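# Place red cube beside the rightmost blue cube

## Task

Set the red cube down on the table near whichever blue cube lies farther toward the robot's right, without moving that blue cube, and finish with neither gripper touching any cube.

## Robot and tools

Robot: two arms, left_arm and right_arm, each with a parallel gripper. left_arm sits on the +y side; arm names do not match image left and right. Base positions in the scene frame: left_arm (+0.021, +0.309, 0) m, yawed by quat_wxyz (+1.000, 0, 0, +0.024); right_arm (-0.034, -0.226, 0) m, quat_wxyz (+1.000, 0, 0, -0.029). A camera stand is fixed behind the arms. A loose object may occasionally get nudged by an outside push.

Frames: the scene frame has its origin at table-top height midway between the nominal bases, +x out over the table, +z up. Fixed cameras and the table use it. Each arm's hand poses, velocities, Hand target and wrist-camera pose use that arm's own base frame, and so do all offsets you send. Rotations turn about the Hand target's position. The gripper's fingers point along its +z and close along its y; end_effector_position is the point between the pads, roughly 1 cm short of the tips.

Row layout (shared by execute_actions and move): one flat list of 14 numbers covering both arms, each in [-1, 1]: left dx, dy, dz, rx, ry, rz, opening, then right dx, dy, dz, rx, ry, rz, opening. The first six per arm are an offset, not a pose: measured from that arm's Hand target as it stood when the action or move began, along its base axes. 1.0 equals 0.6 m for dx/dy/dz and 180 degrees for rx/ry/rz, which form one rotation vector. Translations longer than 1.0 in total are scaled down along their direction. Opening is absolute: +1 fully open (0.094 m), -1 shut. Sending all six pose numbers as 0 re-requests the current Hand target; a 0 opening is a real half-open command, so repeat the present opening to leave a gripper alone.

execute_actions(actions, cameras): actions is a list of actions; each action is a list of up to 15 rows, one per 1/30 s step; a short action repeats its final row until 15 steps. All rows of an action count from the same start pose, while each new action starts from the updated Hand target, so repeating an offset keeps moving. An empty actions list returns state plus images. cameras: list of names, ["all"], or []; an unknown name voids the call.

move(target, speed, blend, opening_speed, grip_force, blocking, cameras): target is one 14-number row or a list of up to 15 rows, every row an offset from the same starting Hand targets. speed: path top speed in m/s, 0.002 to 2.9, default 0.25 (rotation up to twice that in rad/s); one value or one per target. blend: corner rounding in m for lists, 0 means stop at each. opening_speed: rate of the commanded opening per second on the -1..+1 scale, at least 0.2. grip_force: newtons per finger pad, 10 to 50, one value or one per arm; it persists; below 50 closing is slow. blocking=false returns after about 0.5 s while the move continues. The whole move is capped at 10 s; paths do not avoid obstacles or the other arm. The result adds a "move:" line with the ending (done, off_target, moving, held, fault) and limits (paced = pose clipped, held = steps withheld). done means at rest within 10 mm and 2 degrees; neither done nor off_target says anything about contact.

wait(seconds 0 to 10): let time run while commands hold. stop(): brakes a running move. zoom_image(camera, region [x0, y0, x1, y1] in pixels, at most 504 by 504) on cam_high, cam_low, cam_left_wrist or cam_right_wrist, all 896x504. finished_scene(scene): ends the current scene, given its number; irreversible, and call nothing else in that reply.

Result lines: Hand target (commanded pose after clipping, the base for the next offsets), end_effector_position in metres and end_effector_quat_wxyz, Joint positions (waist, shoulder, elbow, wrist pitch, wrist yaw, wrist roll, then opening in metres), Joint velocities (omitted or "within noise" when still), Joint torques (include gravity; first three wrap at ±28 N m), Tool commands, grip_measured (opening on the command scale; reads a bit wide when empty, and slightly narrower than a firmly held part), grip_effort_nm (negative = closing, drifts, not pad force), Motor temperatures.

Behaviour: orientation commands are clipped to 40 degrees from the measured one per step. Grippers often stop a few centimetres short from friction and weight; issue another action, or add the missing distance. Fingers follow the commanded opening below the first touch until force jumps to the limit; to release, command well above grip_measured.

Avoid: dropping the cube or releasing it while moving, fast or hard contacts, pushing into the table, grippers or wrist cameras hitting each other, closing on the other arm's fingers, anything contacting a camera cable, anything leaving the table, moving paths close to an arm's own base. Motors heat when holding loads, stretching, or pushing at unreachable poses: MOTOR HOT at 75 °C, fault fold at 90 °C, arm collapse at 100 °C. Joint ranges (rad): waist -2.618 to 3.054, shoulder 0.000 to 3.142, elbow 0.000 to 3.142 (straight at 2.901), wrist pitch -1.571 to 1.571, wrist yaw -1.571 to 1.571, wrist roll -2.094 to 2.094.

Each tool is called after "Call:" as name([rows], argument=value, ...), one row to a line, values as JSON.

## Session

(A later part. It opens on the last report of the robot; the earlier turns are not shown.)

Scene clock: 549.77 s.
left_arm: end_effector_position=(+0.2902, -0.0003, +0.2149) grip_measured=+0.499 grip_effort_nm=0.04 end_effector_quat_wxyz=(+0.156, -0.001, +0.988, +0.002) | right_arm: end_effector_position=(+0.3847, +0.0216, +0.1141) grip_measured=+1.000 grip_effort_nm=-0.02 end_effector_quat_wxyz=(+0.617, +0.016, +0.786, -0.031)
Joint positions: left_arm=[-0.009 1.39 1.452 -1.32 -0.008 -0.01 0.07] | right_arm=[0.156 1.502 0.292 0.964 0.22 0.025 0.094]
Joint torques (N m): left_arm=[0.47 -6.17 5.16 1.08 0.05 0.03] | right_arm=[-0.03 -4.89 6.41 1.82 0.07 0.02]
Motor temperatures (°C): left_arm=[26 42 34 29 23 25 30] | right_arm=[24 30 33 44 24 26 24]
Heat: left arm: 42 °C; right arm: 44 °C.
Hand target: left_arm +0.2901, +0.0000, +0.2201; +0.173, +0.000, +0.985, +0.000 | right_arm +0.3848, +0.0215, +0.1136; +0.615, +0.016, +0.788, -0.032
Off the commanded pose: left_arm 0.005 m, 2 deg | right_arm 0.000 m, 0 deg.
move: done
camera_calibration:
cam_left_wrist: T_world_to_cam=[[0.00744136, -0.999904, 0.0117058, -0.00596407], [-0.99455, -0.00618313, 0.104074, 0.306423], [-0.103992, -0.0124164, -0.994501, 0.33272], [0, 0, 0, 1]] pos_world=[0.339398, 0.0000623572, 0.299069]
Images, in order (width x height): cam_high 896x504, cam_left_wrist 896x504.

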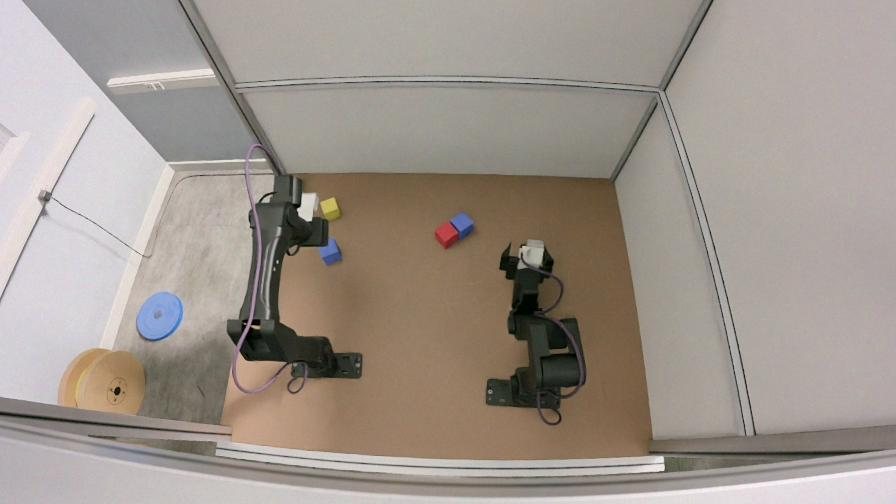

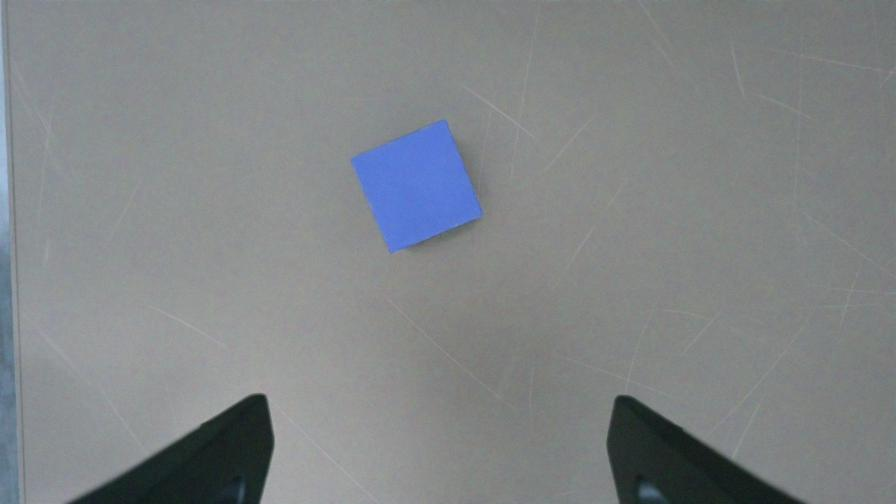

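Call:
move([
  [0.2333, 0.07, 0.02, 0, 0, 0, 0.5, 0, 0, 0, 0, 0, 0, 1],
], speed=0.25, cameras=["cam_high", "cam_left_wrist"])

Call:
zoom_image(camera="cam_high", region=[270, 160, 390, 268])

Scene clock: 570.20 s.
left_arm: end_effector_position=(+0.4264, +0.0406, +0.2328) grip_measured=+0.499 grip_effort_nm=0.04 end_effector_quat_wxyz=(+0.175, +0.000, +0.984, +0.003) | right_arm: end_effector_position=(+0.3847, +0.0216, +0.1141) grip_measured=+1.000 grip_effort_nm=-0.02 end_effector_quat_wxyz=(+0.617, +0.016, +0.786, -0.031)
Joint positions: left_arm=[0.105 1.924 2.099 -1.394 0.03 0.099 0.07] | right_arm=[0.156 1.502 0.292 0.964 0.22 0.025 0.094]
Joint torques (N m): left_arm=[0.54 -6.84 8.39 0.9 0.09 0.11] | right_arm=[-0.05 -4.89 6.39 1.83 0.06 0.02]
Heat: left arm: 38 °C; right arm: 44 °C.
Hand target: left_arm +0.4300, +0.0420, +0.2321; +0.173, +0.000, +0.985, +0.000 | right_arm +0.3848, +0.0215, +0.1136; +0.615, +0.016, +0.788, -0.032
Off the commanded pose: left_arm 0.004 m, 0 deg | right_arm 0.000 m, 0 deg.
move: done
camera_calibration:
cam_left_wrist: T_world_to_cam=[[0.00651951, -0.99993, 0.00992013, 0.034518], [-0.997918, -0.00586918, 0.0642302, 0.450995], [-0.0641674, -0.0103182, -0.997886, 0.34889], [0, 0, 0, 1]] pos_world=[0.472218, 0.0407625, 0.318843]
Images, in order (width x height): cam_high 896x504, cam_left_wrist 896x504.

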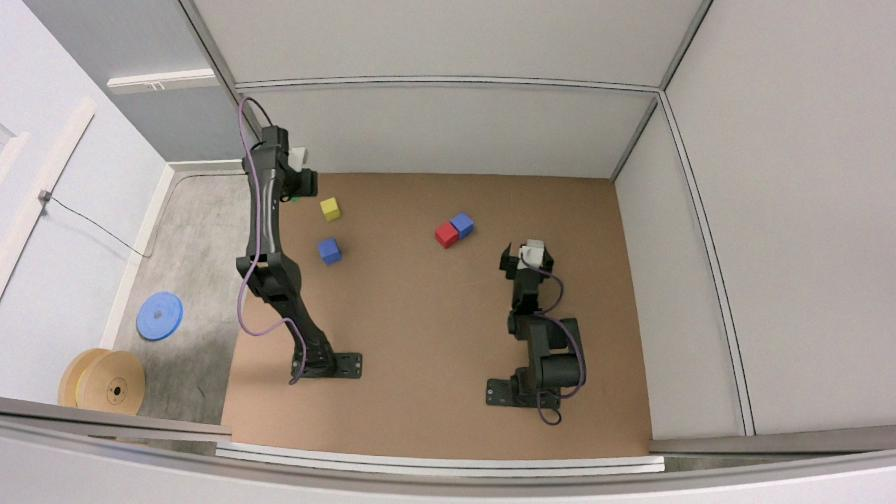

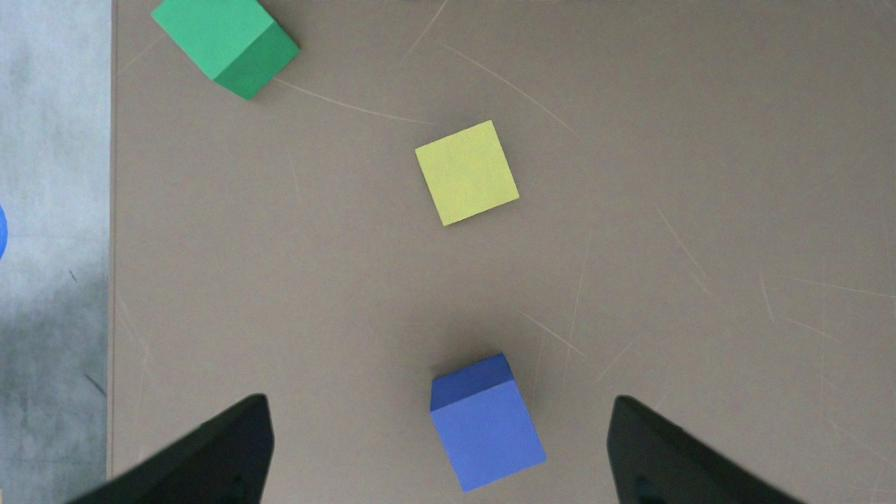

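Scaled by 4.200.

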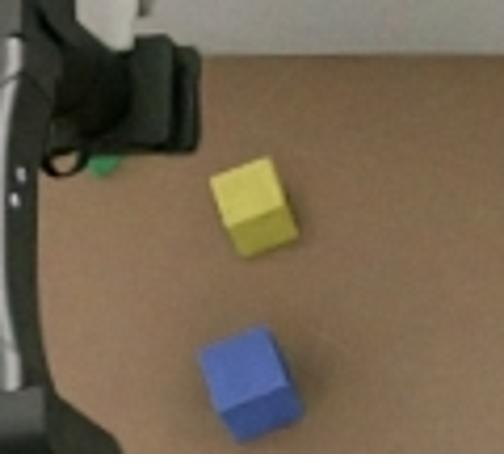

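Call:
move([
  [0, 0, 0, 0, 0, 0, 1, 0, 0, 0.2, 0, 0, 0, 1],
  [-0.1, 0.05, 0, 0, 0, 0, 1, -0.108, 0.5642, 0.2273, -0.1041, 0.3024, 0.2435, 1],
], speed=0.3, blend=[0.05, 0], cameras=["cam_high", "cam_right_wrist"])

Call:
zoom_image(camera="cam_right_wrist", region=[0, 0, 448, 252])

Call:
zoom_image(camera="cam_right_wrist", region=[448, 100, 896, 352])

Scene clock: 710.23 s.
left_arm: end_effector_position=(+0.3721, +0.0713, +0.2197) grip_measured=+0.999 grip_effort_nm=0.04 end_effector_quat_wxyz=(+0.149, +0.000, +0.989, -0.001) | right_arm: end_effector_position=(+0.3210, +0.3562, +0.2606) grip_measured=+1.000 grip_effort_nm=-0.02 end_effector_quat_wxyz=(+0.201, -0.366, +0.905, +0.081)
Joint positions: left_arm=[0.218 1.753 1.841 -1.366 0.066 0.208 0.094] | right_arm=[0.848 2.2 2.625 -1.56 0.033 0.072 0.094]
Joint torques (N m): left_arm=[0.7 -10.51 5.04 1.06 0.13 0.09] | right_arm=[0.18 -8.65 8.8 0.95 -0.09 -0.09]
Motor temperatures (°C): left_arm=[26 36 33 28 23 25 28] | right_arm=[24 31 34 44 24 26 24]
Heat: left arm: 36 °C; right arm: 44 °C.
Hand target: left_arm +0.3700, +0.0719, +0.2321; +0.173, +0.000, +0.985, +0.000 | right_arm +0.3200, +0.3601, +0.2500; +0.160, -0.377, +0.910, +0.067
Off the commanded pose: left_arm 0.013 m, 3 deg | right_arm 0.011 m, 5 deg.
joint sent to its limit (right arm) — joint 4 (wrist pitch), lower limit. The joint targets are off in orientation, not in position.
move: off_target (left_arm, right_arm); blend cut to 0 m at target 1
camera_calibration:
cam_right_wrist: T_world_to_cam=[[0.705891, -0.70807, 0.0188498, 0.0180667], [-0.708273, -0.705902, 0.00719689, 0.515289], [0.00821018, -0.018431, -0.999796, 0.355515], [0, 0, 0, 1]] pos_world=[0.349294, 0.383088, 0.351393]
Images, in order (width x height): cam_high 896x504, cam_right_wrist 896x504.

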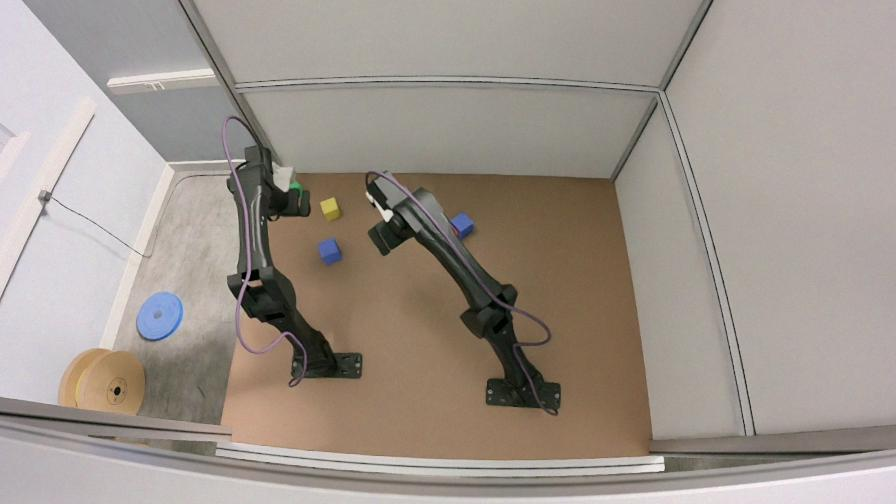

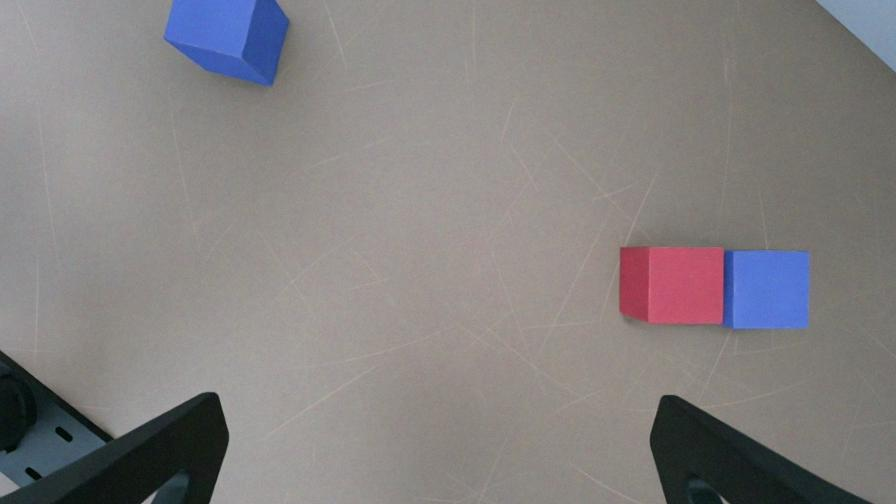

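Scaled by 1.125.

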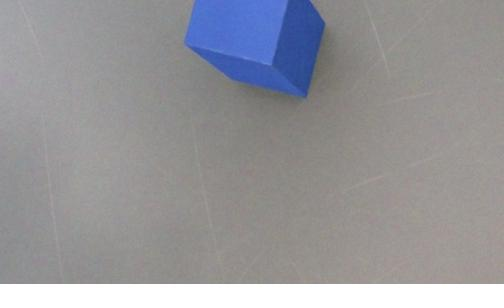

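Scaled by 1.125.

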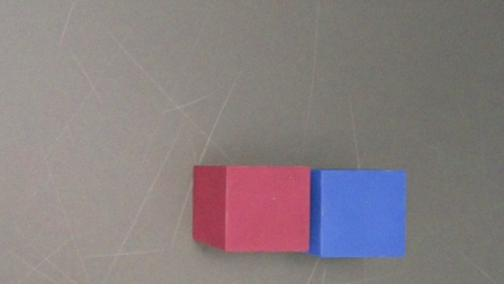

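Call:
move([
  [0, 0, 0, 0, 0, 0, 1, 0.1467, -0.2668, -0.1333, 0, 0, -0.1222, 1],
], speed=0.3, cameras=["cam_high", "cam_right_wrist"])

Call:
zoom_image(camera="cam_high", region=[280, 170, 430, 284])

Scene clock: 760.03 s.
left_arm: end_effector_position=(+0.3721, +0.0713, +0.2197) grip_measured=+0.999 grip_effort_nm=0.04 end_effector_quat_wxyz=(+0.149, +0.000, +0.989, -0.001) | right_arm: end_effector_position=(+0.4119, +0.1978, +0.1593) grip_measured=+1.000 grip_effort_nm=-0.02 end_effector_quat_wxyz=(+0.155, -0.188, +0.969, +0.028)
Joint positions: left_arm=[0.218 1.753 1.841 -1.366 0.066 0.208 0.094] | right_arm=[0.456 2.001 1.915 -1.169 0.026 0.068 0.094]
Joint torques (N m): left_arm=[0.7 -10.51 5.04 1.06 0.13 0.09] | right_arm=[0.43 -13.5 5.87 1.12 -0.05 -0.09]
Motor temperatures (°C): left_arm=[26 37 32 28 23 25 28] | right_arm=[24 33 35 38 24 26 24]
Heat: left arm: 37 °C; right arm: 38 °C.
Hand target: left_arm +0.3700, +0.0719, +0.2321; +0.173, +0.000, +0.985, +0.000 | right_arm +0.4080, +0.1999, +0.1699; +0.170, -0.196, +0.965, +0.035
Off the commanded pose: left_arm 0.013 m, 3 deg | right_arm 0.012 m, 2 deg.
move: off_target (left_arm, right_arm)
camera_calibration:
cam_right_wrist: T_world_to_cam=[[0.389896, -0.92062, 0.0209764, 0.0155127], [-0.914378, -0.384353, 0.127225, 0.470669], [-0.109064, -0.0687849, -0.991652, 0.307372], [0, 0, 0, 1]] pos_world=[0.457844, 0.216327, 0.2446]
Images, in order (width x height): cam_high 896x504, cam_right_wrist 896x504.

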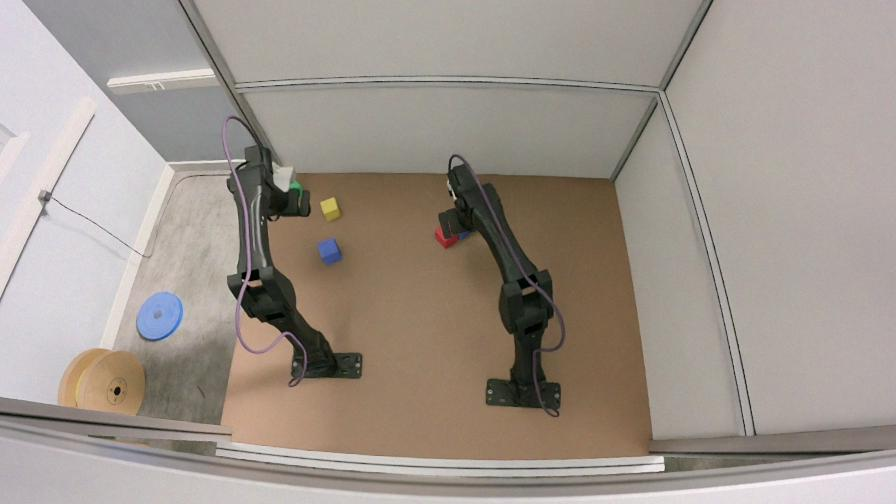

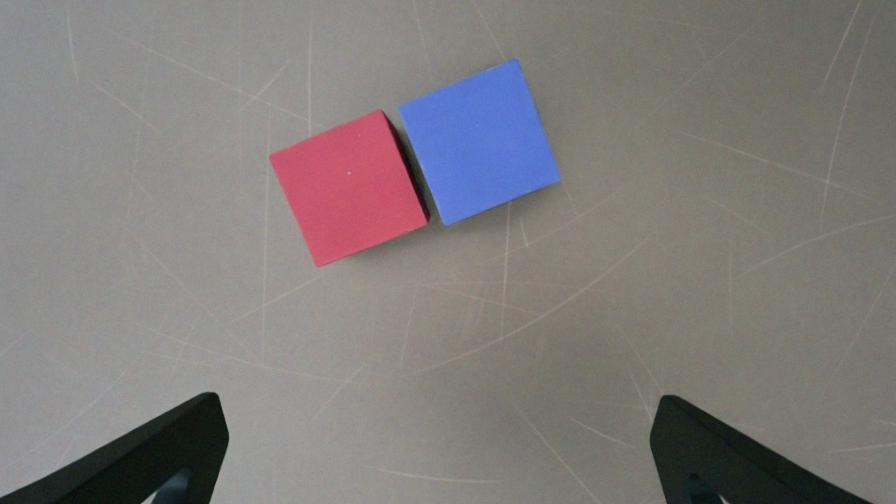

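Scaled by 3.360.

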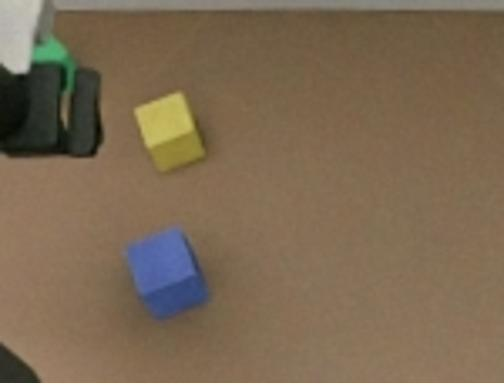

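Call:
move([
  [0, 0, 0, 0, 0, 0, 1, 0.0608, 0.0903, -0.02, 0, 0, -0.3867, 1],
], speed=0.4, cameras=["cam_high", "cam_right_wrist"])

Scene clock: 863.13 s.
left_arm: end_effector_position=(+0.3721, +0.0713, +0.2197) grip_measured=+0.999 grip_effort_nm=0.04 end_effector_quat_wxyz=(+0.149, +0.000, +0.989, -0.001) | right_arm: end_effector_position=(+0.4434, +0.2555, +0.1711) grip_measured=+1.000 grip_effort_nm=-0.03 end_effector_quat_wxyz=(+0.207, +0.372, +0.905, +0.019)
Joint positions: left_arm=[0.218 1.753 1.841 -1.366 0.066 0.208 0.094] | right_arm=[0.636 2.454 2.699 -1.558 0.333 1.373 0.094]
Joint torques (N m): left_arm=[0.69 -10.52 5.05 1.05 0.13 0.08] | right_arm=[0.36 -10.18 9.29 0.65 0.52 0.19]
Motor temperatures (°C): left_arm=[26 38 32 29 23 25 28] | right_arm=[24 44 33 36 24 26 24]
Heat: left arm: 38 °C; right arm: 44 °C.
Hand target: left_arm +0.3700, +0.0719, +0.2321; +0.173, +0.000, +0.985, +0.000 | right_arm +0.4445, +0.2541, +0.1579; +0.159, +0.390, +0.904, -0.068
Off the commanded pose: left_arm 0.013 m, 3 deg | right_arm 0.013 m, 12 deg.
joint sent to its limit (right arm) — joint 4 (wrist pitch), lower limit. The joint targets are off in orientation, not in position.
move: off_target (left_arm, right_arm)
camera_calibration:
cam_right_wrist: T_world_to_cam=[[-0.655703, -0.735616, -0.170066, 0.505093], [-0.752314, 0.655613, 0.0647697, 0.193262], [0.0638519, 0.170413, -0.983302, 0.187319], [0, 0, 0, 1]] pos_world=[0.464624, 0.212928, 0.257573]
Images, in order (width x height): cam_high 896x504, cam_right_wrist 896x504.

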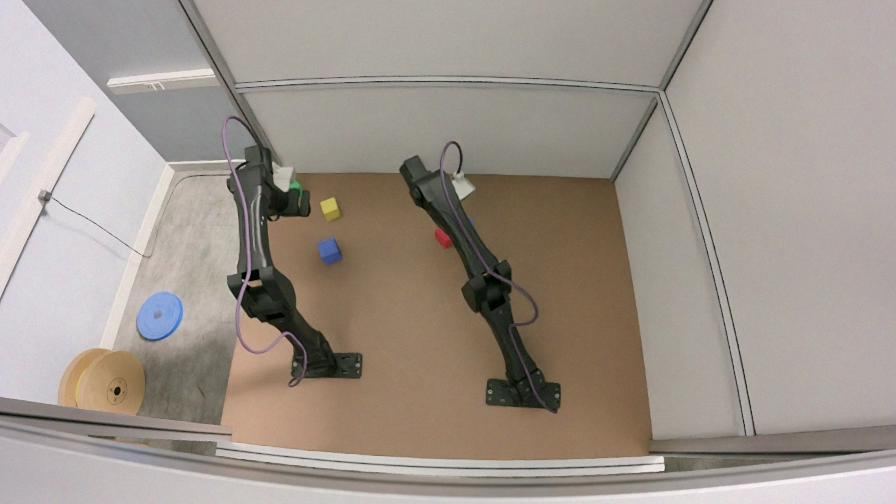

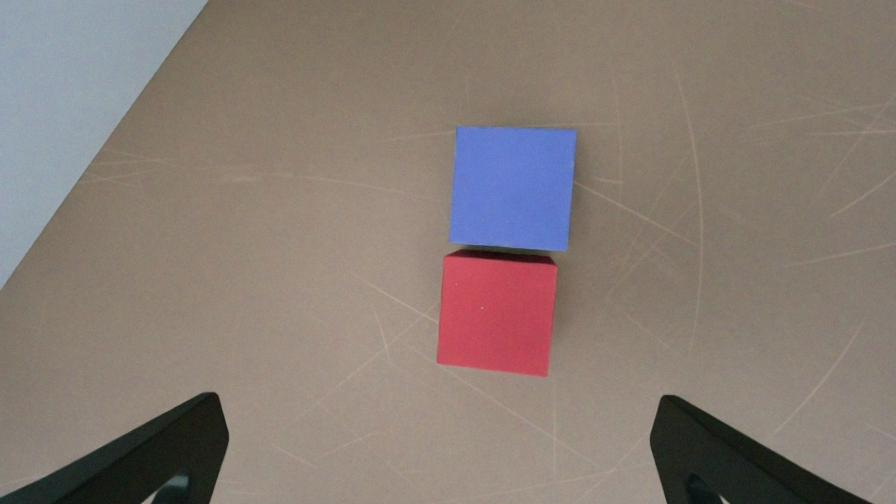

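Call:
move([
  [0, 0, 0, 0, 0, 0, 1, 0, -0.0027, -0.1, 0, 0, 0, 1],
], speed=0.2, cameras=["cam_right_wrist"])

Scene clock: 882.53 s.
left_arm: end_effector_position=(+0.3721, +0.0713, +0.2197) grip_measured=+0.999 grip_effort_nm=0.04 end_effector_quat_wxyz=(+0.149, +0.000, +0.989, -0.001) | right_arm: end_effector_position=(+0.4451, +0.2567, +0.1102) grip_measured=+1.000 grip_effort_nm=-0.03 end_effector_quat_wxyz=(+0.175, +0.382, +0.907, -0.031)
Joint positions: left_arm=[0.218 1.753 1.841 -1.366 0.066 0.208 0.094] | right_arm=[0.636 2.578 2.699 -1.56 0.333 1.41 0.094]
Joint torques (N m): left_arm=[0.7 -10.52 5.04 1.06 0.13 0.08] | right_arm=[-0.14 -11.56 8.2 0.47 0.35 0.12]
Heat: left arm: 38 °C; right arm: 43 °C.
Hand target: left_arm +0.3700, +0.0719, +0.2321; +0.173, +0.000, +0.985, +0.000 | right_arm +0.4445, +0.2525, +0.0979; +0.159, +0.390, +0.905, -0.068
Off the commanded pose: left_arm 0.013 m, 3 deg | right_arm 0.013 m, 5 deg.
joint sent to its limit (right arm) — joint 4 (wrist pitch), lower limit. The joint targets still meet the commanded pose.
move: off_target (left_arm, right_arm)
camera_calibration:
cam_right_wrist: T_world_to_cam=[[-0.691689, -0.719702, -0.0599544, 0.496643], [-0.721722, 0.685842, 0.093479, 0.173128], [-0.0261578, 0.107929, -0.993814, 0.184393], [0, 0, 0, 1]] pos_world=[0.473296, 0.218795, 0.196844]
Images, in order (width x height): cam_right_wrist 896x504.

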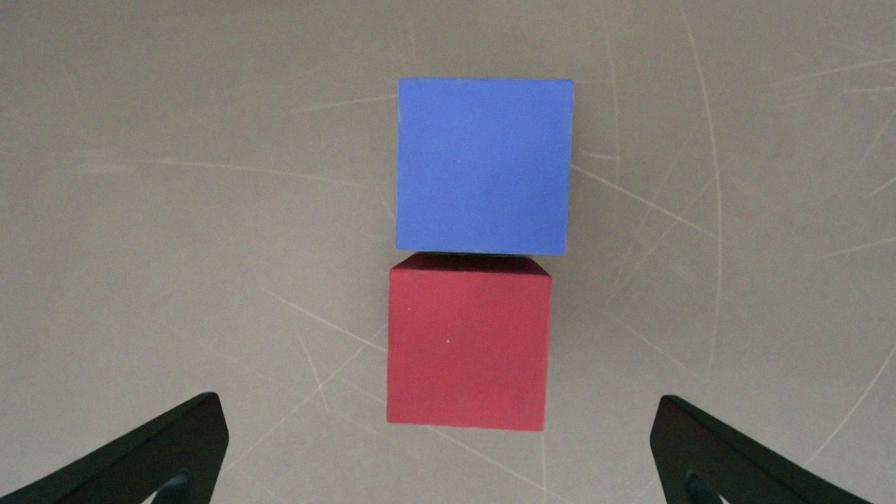

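Call:
move([
  [0, 0, 0, 0, 0, 0, 1, -0.0053, -0.0112, -0.1232, 0, 0, 0, 1],
], speed=0.15, cameras=["cam_right_wrist", "cam_low"])

Scene clock: 904.77 s.
left_arm: end_effector_position=(+0.3721, +0.0713, +0.2197) grip_measured=+0.999 grip_effort_nm=0.04 end_effector_quat_wxyz=(+0.149, +0.000, +0.989, -0.001) | right_arm: end_effector_position=(+0.4382, +0.2515, +0.0182) grip_measured=+1.000 grip_effort_nm=-0.03 end_effector_quat_wxyz=(+0.150, +0.380, +0.910, -0.072)
Joint positions: left_arm=[0.218 1.753 1.841 -1.366 0.066 0.208 0.094] | right_arm=[0.636 2.572 2.323 -1.29 0.334 1.422 0.094]
Joint torques (N m): left_arm=[0.69 -10.51 5.04 1.06 0.13 0.09] | right_arm=[-0.85 -16.24 4.79 0.65 0.39 0.12]
Heat: left arm: 39 °C; right arm: 44 °C.
Hand target: left_arm +0.3700, +0.0719, +0.2321; +0.173, +0.000, +0.985, +0.000 | right_arm +0.4413, +0.2457, +0.0240; +0.159, +0.390, +0.905, -0.069
Off the commanded pose: left_arm 0.013 m, 3 deg | right_arm 0.009 m, 2 deg.
move: off_target (left_arm)
camera_calibration:
cam_right_wrist: T_world_to_cam=[[-0.700452, -0.712829, 0.0352215, 0.482936], [-0.706251, 0.699409, 0.109706, 0.169828], [-0.102836, 0.0519685, -0.99334, 0.140971], [0, 0, 0, 1]] pos_world=[0.472712, 0.218145, 0.104392]
Images, in order (width x height): cam_low 896x504, cam_right_wrist 896x504.

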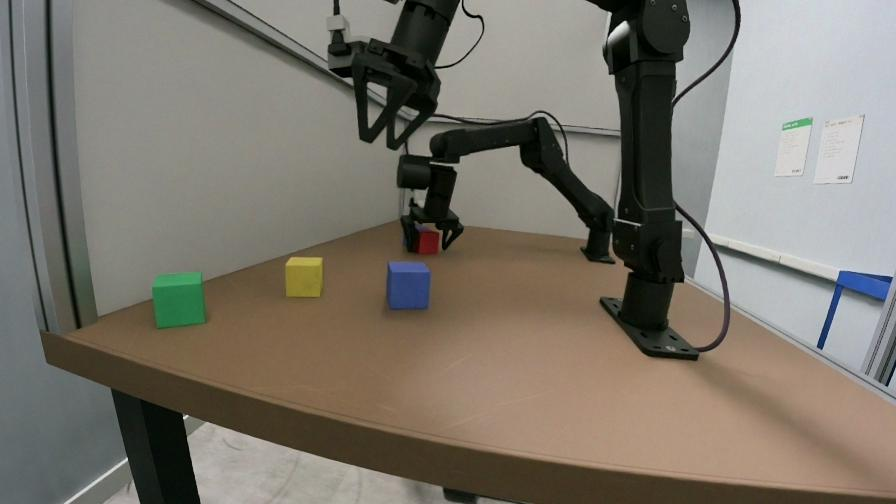

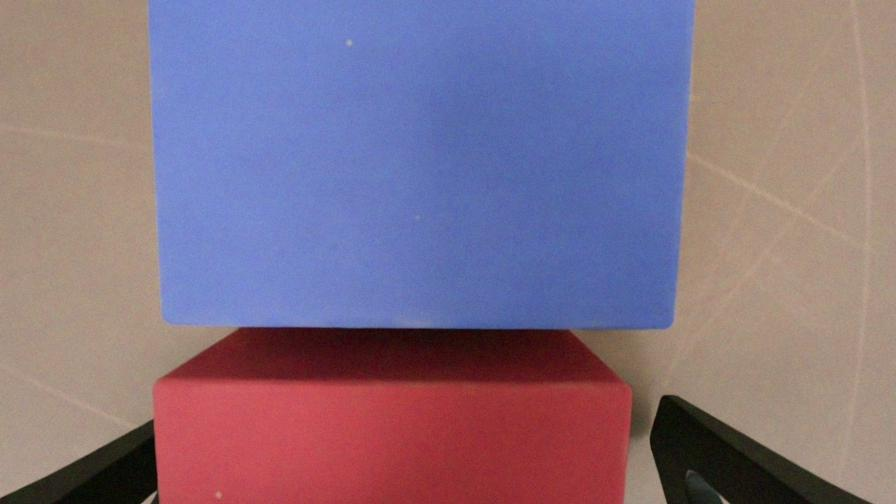

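Call:
move([
  [0, 0, 0, 0, 0, 0, 1, 0, 0, 0.03, 0, 0, 0, 1],
  [0, 0, 0, 0, 0, 0, 1, 0, 0, 0.03, 0, 0, 0, 0.02],
], speed=0.1, opening_speed=1.5, cameras=["cam_right_wrist", "cam_low"])

Scene clock: 916.90 s.
left_arm: end_effector_position=(+0.3721, +0.0713, +0.2197) grip_measured=+0.999 grip_effort_nm=0.04 end_effector_quat_wxyz=(+0.149, +0.000, +0.989, -0.001) | right_arm: end_effector_position=(+0.4343, +0.2487, +0.0191) grip_measured=+0.073 grip_effort_nm=-1.04 end_effector_quat_wxyz=(+0.145, +0.378, +0.911, -0.081)
Joint positions: left_arm=[0.218 1.753 1.841 -1.366 0.066 0.208 0.094] | right_arm=[0.636 2.572 2.327 -1.315 0.334 1.422 0.05]
Joint torques (N m): left_arm=[0.69 -10.52 5.05 1.06 0.13 0.08] | right_arm=[-0.84 -16.55 9.7 0.28 0.38 0.12]
Heat: left arm: 39 °C; right arm: 48 °C.
Hand target: left_arm +0.3700, +0.0719, +0.2321; +0.173, +0.000, +0.985, +0.000 | right_arm +0.4413, +0.2458, +0.0420; +0.159, +0.390, +0.905, -0.068
Off the commanded pose: left_arm 0.013 m, 3 deg | right_arm 0.024 m, 3 deg.
move: off_target (left_arm, right_arm); target 2's new opening was sent with right_arm's hand 0.024 m and 2 deg from that target
camera_calibration:
cam_right_wrist: T_world_to_cam=[[-0.699697, -0.712306, 0.0551641, 0.477291], [-0.704457, 0.700724, 0.112815, 0.167858], [-0.119014, 0.0400759, -0.992083, 0.151644], [0, 0, 0, 1]] pos_world=[0.470256, 0.216278, 0.105177]
Images, in order (width x height): cam_low 896x504, cam_right_wrist 896x504.

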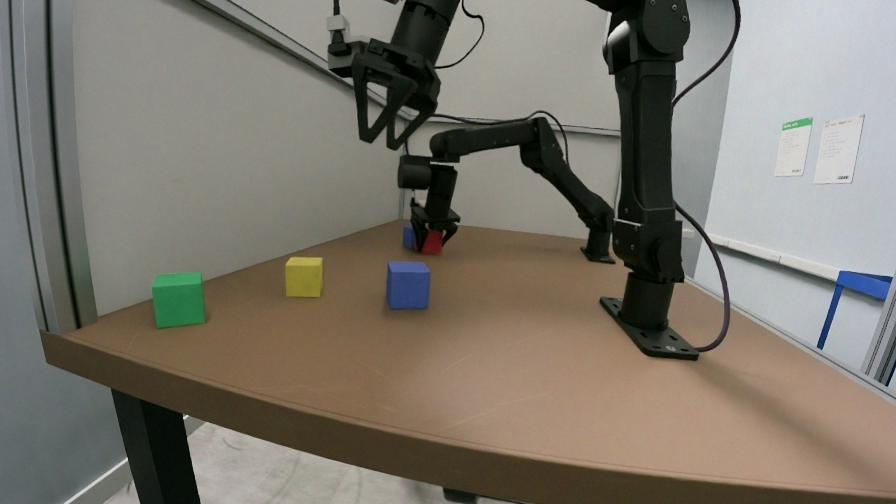

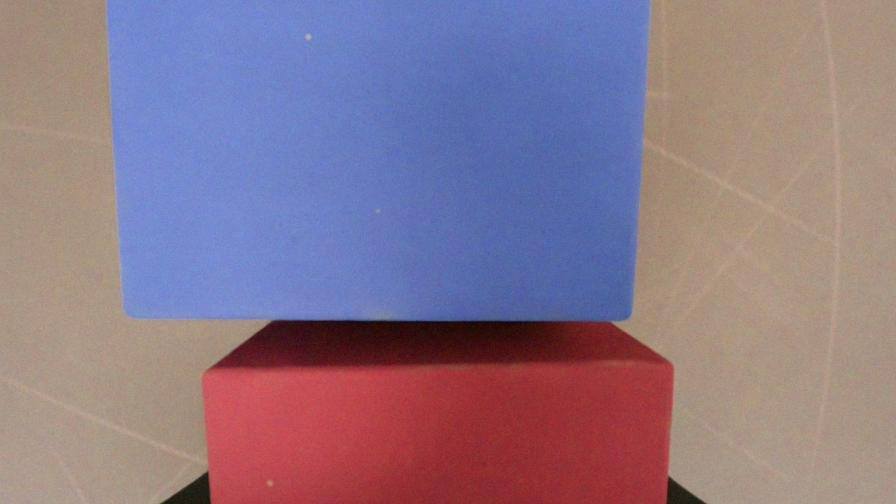

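Call:
move([
  [0, 0, 0, 0, 0, 0, 1, -0.01, 0.01, 0.18, 0, 0, 0, 0.02],
  [0, 0, 0, 0, 0, 0, 1, -0.1355, -0.543, 0.15, 0, 0, 0.1867, 0.02],
], speed=0.3, blend=[0.04, 0], cameras=["cam_right_wrist", "cam_high", "cam_low"])

Scene clock: 936.17 s.
left_arm: end_effector_position=(+0.3721, +0.0713, +0.2197) grip_measured=+0.999 grip_effort_nm=0.04 end_effector_quat_wxyz=(+0.149, +0.000, +0.989, -0.001) | right_arm: end_effector_position=(+0.3605, -0.0808, +0.1240) grip_measured=+0.073 grip_effort_nm=-1.05 end_effector_quat_wxyz=(+0.152, +0.117, +0.981, -0.022)
Joint positions: left_arm=[0.218 1.753 1.841 -1.366 0.066 0.208 0.094] | right_arm=[-0.216 1.654 1.338 -0.946 0.015 0.018 0.05]
Joint torques (N m): left_arm=[0.7 -10.52 5.04 1.06 0.13 0.09] | right_arm=[-0.43 -10.45 5.97 1.18 -0.13 -0.11]
Motor temperatures (°C): left_arm=[26 39 32 29 23 25 28] | right_arm=[24 51 35 33 24 26 25]
Heat: left arm: 39 °C; right arm: 51 °C.
Hand target: left_arm +0.3700, +0.0719, +0.2321; +0.173, +0.000, +0.985, +0.000 | right_arm +0.3599, -0.0799, +0.1320; +0.172, +0.112, +0.979, -0.019
Off the commanded pose: left_arm 0.013 m, 3 deg | right_arm 0.008 m, 2 deg.
move: off_target (left_arm)
camera_calibration:
cam_right_wrist: T_world_to_cam=[[-0.218527, -0.975496, 0.0255545, -0.00581691], [-0.96614, 0.219965, 0.134869, 0.387592], [-0.137186, 0.00478348, -0.990534, 0.263617], [0, 0, 0, 1]] pos_world=[0.409361, -0.0921918, 0.208996]
Images, in order (width x height): cam_high 896x504, cam_low 896x504, cam_right_wrist 896x504.

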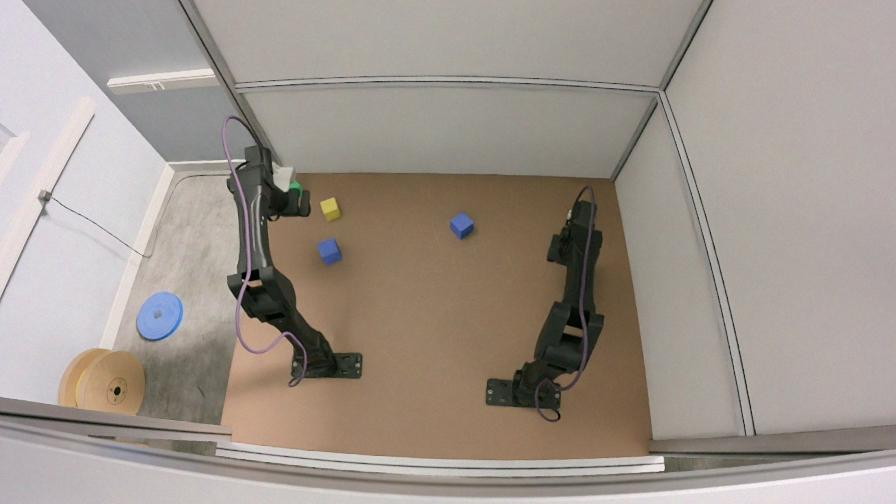

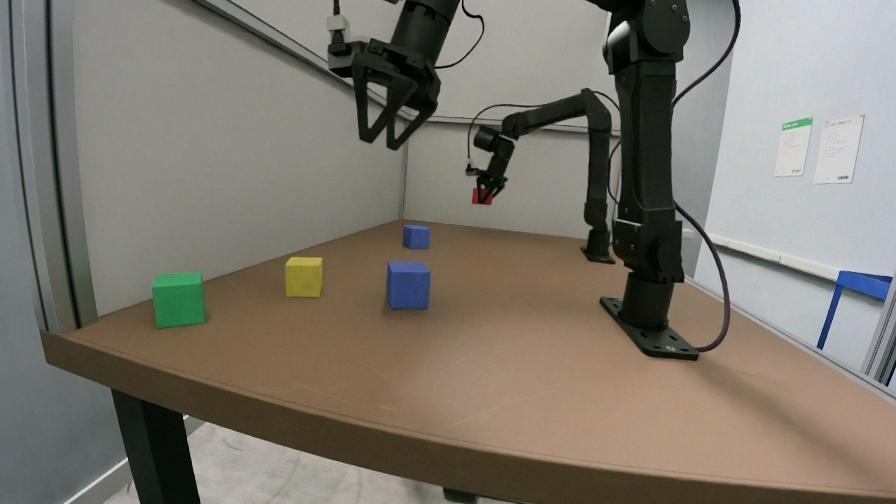

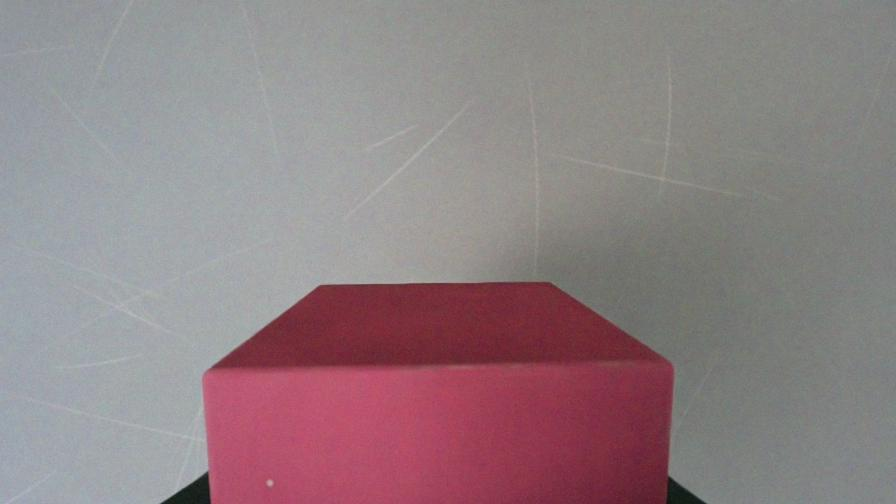

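Call:
move([
  [0, 0, 0, 0, 0, 0, 1, 0, 0, -0.17, 0, 0, 0, 0.02],
], speed=0.2, cameras=["cam_low", "cam_right_wrist"])

Call:
zoom_image(camera="cam_low", region=[440, 180, 540, 250])

Scene clock: 942.60 s.
left_arm: end_effector_position=(+0.3721, +0.0713, +0.2197) grip_measured=+0.999 grip_effort_nm=0.04 end_effector_quat_wxyz=(+0.149, +0.000, +0.989, -0.001) | right_arm: end_effector_position=(+0.3597, -0.0805, +0.0385) grip_measured=+0.073 grip_effort_nm=-1.05 end_effector_quat_wxyz=(+0.174, +0.116, +0.978, -0.025)
Joint positions: left_arm=[0.218 1.753 1.841 -1.366 0.066 0.208 0.094] | right_arm=[-0.216 1.698 1.02 -0.539 0.014 0.017 0.05]
Joint torques (N m): left_arm=[0.69 -10.51 5.04 1.05 0.13 0.09] | right_arm=[-0.49 -6.3 6.24 1.26 -0.12 -0.08]
Heat: left arm: 39 °C; right arm: 48 °C.
Hand target: left_arm +0.3700, +0.0719, +0.2321; +0.173, +0.000, +0.985, +0.000 | right_arm +0.3600, -0.0800, +0.0301; +0.172, +0.111, +0.979, -0.019
Off the commanded pose: left_arm 0.013 m, 3 deg | right_arm 0.008 m, 1 deg.
move: off_target (left_arm)
camera_calibration:
cam_right_wrist: T_world_to_cam=[[-0.218373, -0.975534, 0.0254471, -0.00362698], [-0.971366, 0.219793, 0.0902133, 0.401935], [-0.0935992, -0.0050183, -0.995597, 0.162481], [0, 0, 0, 1]] pos_world=[0.404842, -0.0910653, 0.125599]
Images, in order (width x height): cam_low 896x504, cam_right_wrist 896x504.

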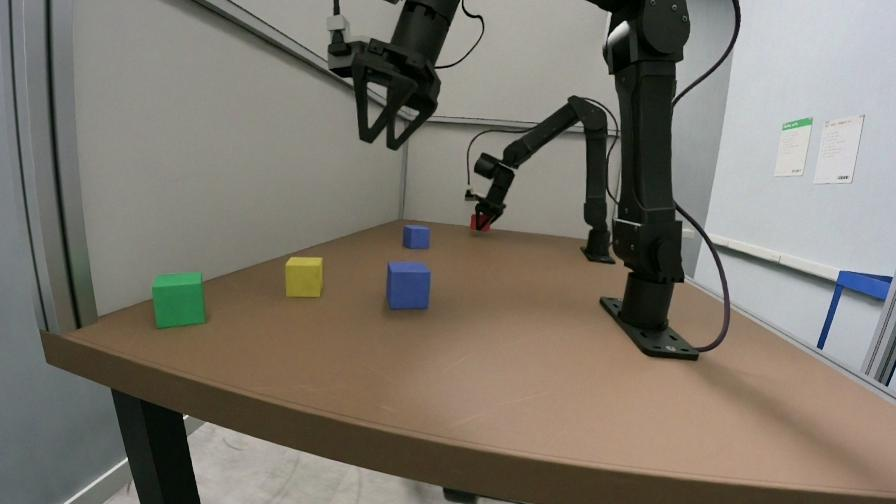

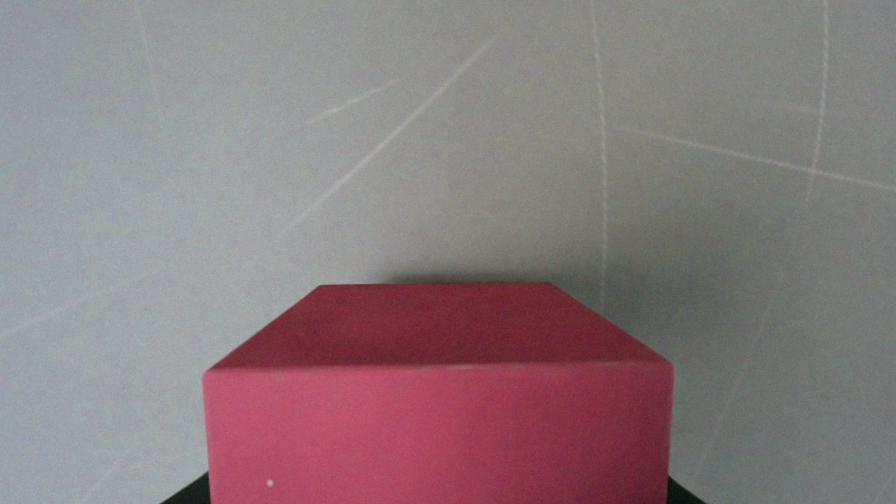

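Scaled by 5.040.

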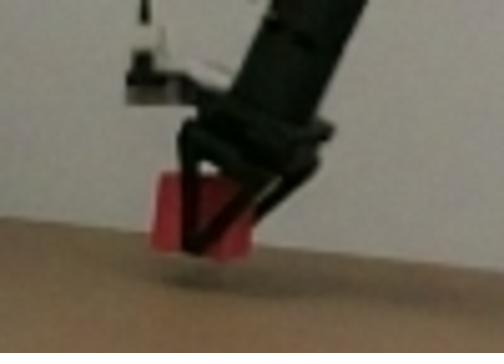

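Call:
move([
  [0, 0, 0, 0, 0, 0, 1, 0, 0, -0.034, 0, 0, 0, 0.02],
], speed=0.1, cameras=["cam_low", "cam_right_wrist"])

Call:
zoom_image(camera="cam_low", region=[440, 180, 540, 250])

Scene clock: 951.07 s.
left_arm: end_effector_position=(+0.3721, +0.0713, +0.2197) grip_measured=+0.999 grip_effort_nm=0.04 end_effector_quat_wxyz=(+0.149, +0.000, +0.989, -0.001) | right_arm: end_effector_position=(+0.3614, -0.0809, +0.0202) grip_measured=+0.073 grip_effort_nm=-1.05 end_effector_quat_wxyz=(+0.177, +0.116, +0.977, -0.025)
Joint positions: left_arm=[0.218 1.753 1.841 -1.366 0.066 0.208 0.094] | right_arm=[-0.216 1.734 0.978 -0.455 0.014 0.017 0.05]
Joint torques (N m): left_arm=[0.7 -10.52 5.04 1.05 0.13 0.09] | right_arm=[-0.47 -6.17 5.76 1.26 -0.12 -0.08]
Motor temperatures (°C): left_arm=[26 39 32 29 23 25 28] | right_arm=[24 45 34 34 24 26 25]
Heat: left arm: 39 °C; right arm: 45 °C.
Hand target: left_arm +0.3700, +0.0719, +0.2321; +0.173, +0.000, +0.985, +0.000 | right_arm +0.3599, -0.0800, +0.0095; +0.172, +0.111, +0.979, -0.019
Off the commanded pose: left_arm 0.013 m, 3 deg | right_arm 0.011 m, 1 deg.
move: off_target (left_arm, right_arm)
camera_calibration:
cam_right_wrist: T_world_to_cam=[[-0.21853, -0.9755, 0.0253952, -0.00302959], [-0.971854, 0.219913, 0.0844865, 0.405578], [-0.0880013, -0.00621761, -0.996101, 0.142342], [0, 0, 0, 1]] pos_world=[0.406027, -0.0912621, 0.107599]
Images, in order (width x height): cam_low 896x504, cam_right_wrist 896x504.

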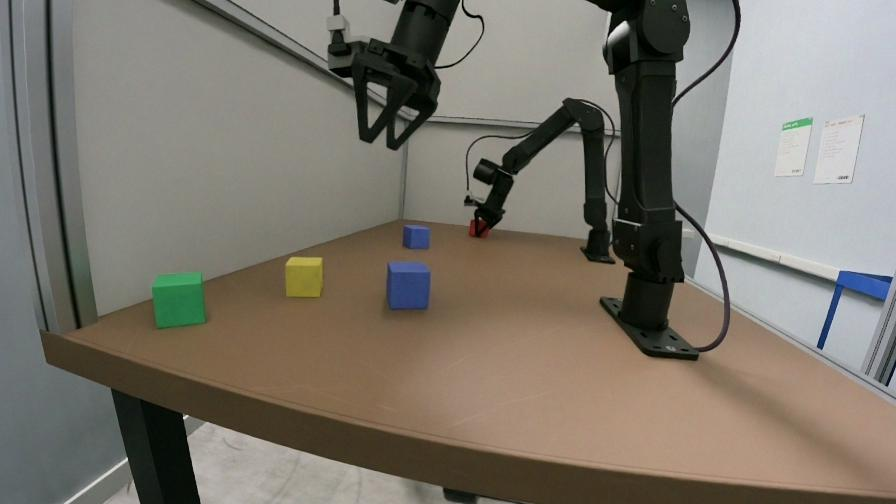

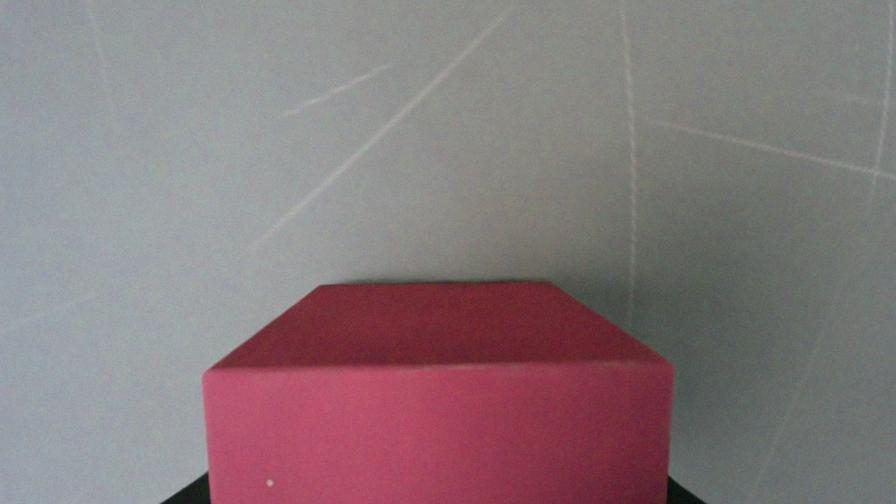

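Scaled by 5.040.

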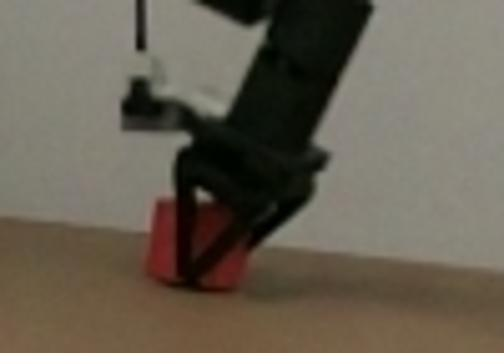

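Call:
move([
  [0, 0, 0, 0, 0, 0, 1, 0, 0, -0.012, 0, 0, 0, 0.02],
], speed=0.1, cameras=["cam_low", "cam_right_wrist"])

Call:
zoom_image(camera="cam_low", region=[440, 180, 540, 250])

Scene clock: 959.13 s.
left_arm: end_effector_position=(+0.3721, +0.0713, +0.2197) grip_measured=+0.999 grip_effort_nm=0.04 end_effector_quat_wxyz=(+0.149, +0.000, +0.989, -0.001) | right_arm: end_effector_position=(+0.3641, -0.0814, +0.0174) grip_measured=+0.073 grip_effort_nm=-1.05 end_effector_quat_wxyz=(+0.184, +0.115, +0.976, -0.025)
Joint positions: left_arm=[0.218 1.753 1.841 -1.366 0.066 0.208 0.094] | right_arm=[-0.216 1.741 0.968 -0.426 0.014 0.017 0.05]
Joint torques (N m): left_arm=[0.7 -10.52 5.05 1.05 0.13 0.08] | right_arm=[-0.47 -5.71 5.3 1.31 -0.13 -0.07]
Heat: left arm: 39 °C; right arm: 43 °C.
Hand target: left_arm +0.3700, +0.0719, +0.2321; +0.173, +0.000, +0.985, +0.000 | right_arm +0.3600, -0.0799, +0.0025; +0.172, +0.111, +0.978, -0.019
Off the commanded pose: left_arm 0.013 m, 3 deg | right_arm 0.016 m, 2 deg.
move: off_target (left_arm, right_arm)
camera_calibration:
cam_right_wrist: T_world_to_cam=[[-0.218033, -0.975615, 0.0252167, -0.00311395], [-0.973024, 0.219305, 0.0716185, 0.40912], [-0.0754022, -0.00892127, -0.997113, 0.13511], [0, 0, 0, 1]] pos_world=[0.407592, -0.0915549, 0.105498]
Images, in order (width x height): cam_low 896x504, cam_right_wrist 896x504.

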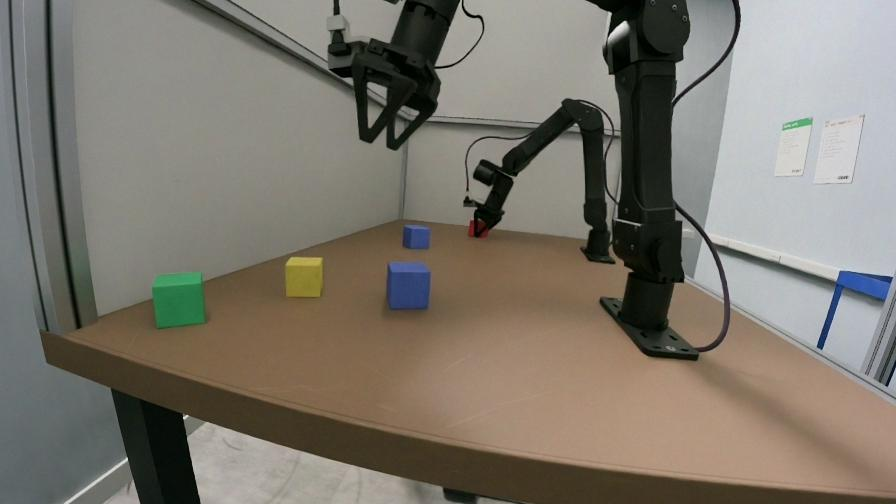

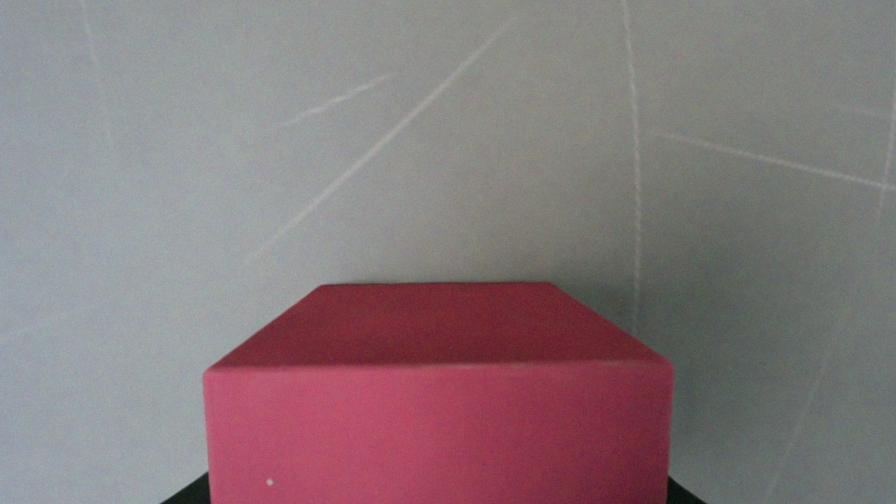

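Scaled by 5.040.

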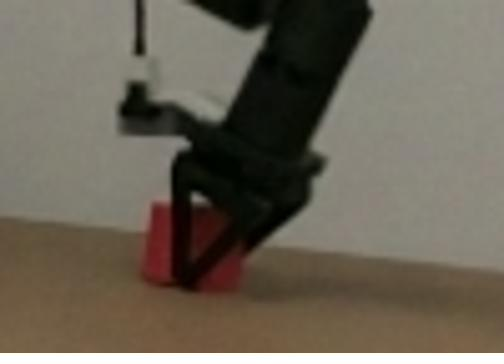

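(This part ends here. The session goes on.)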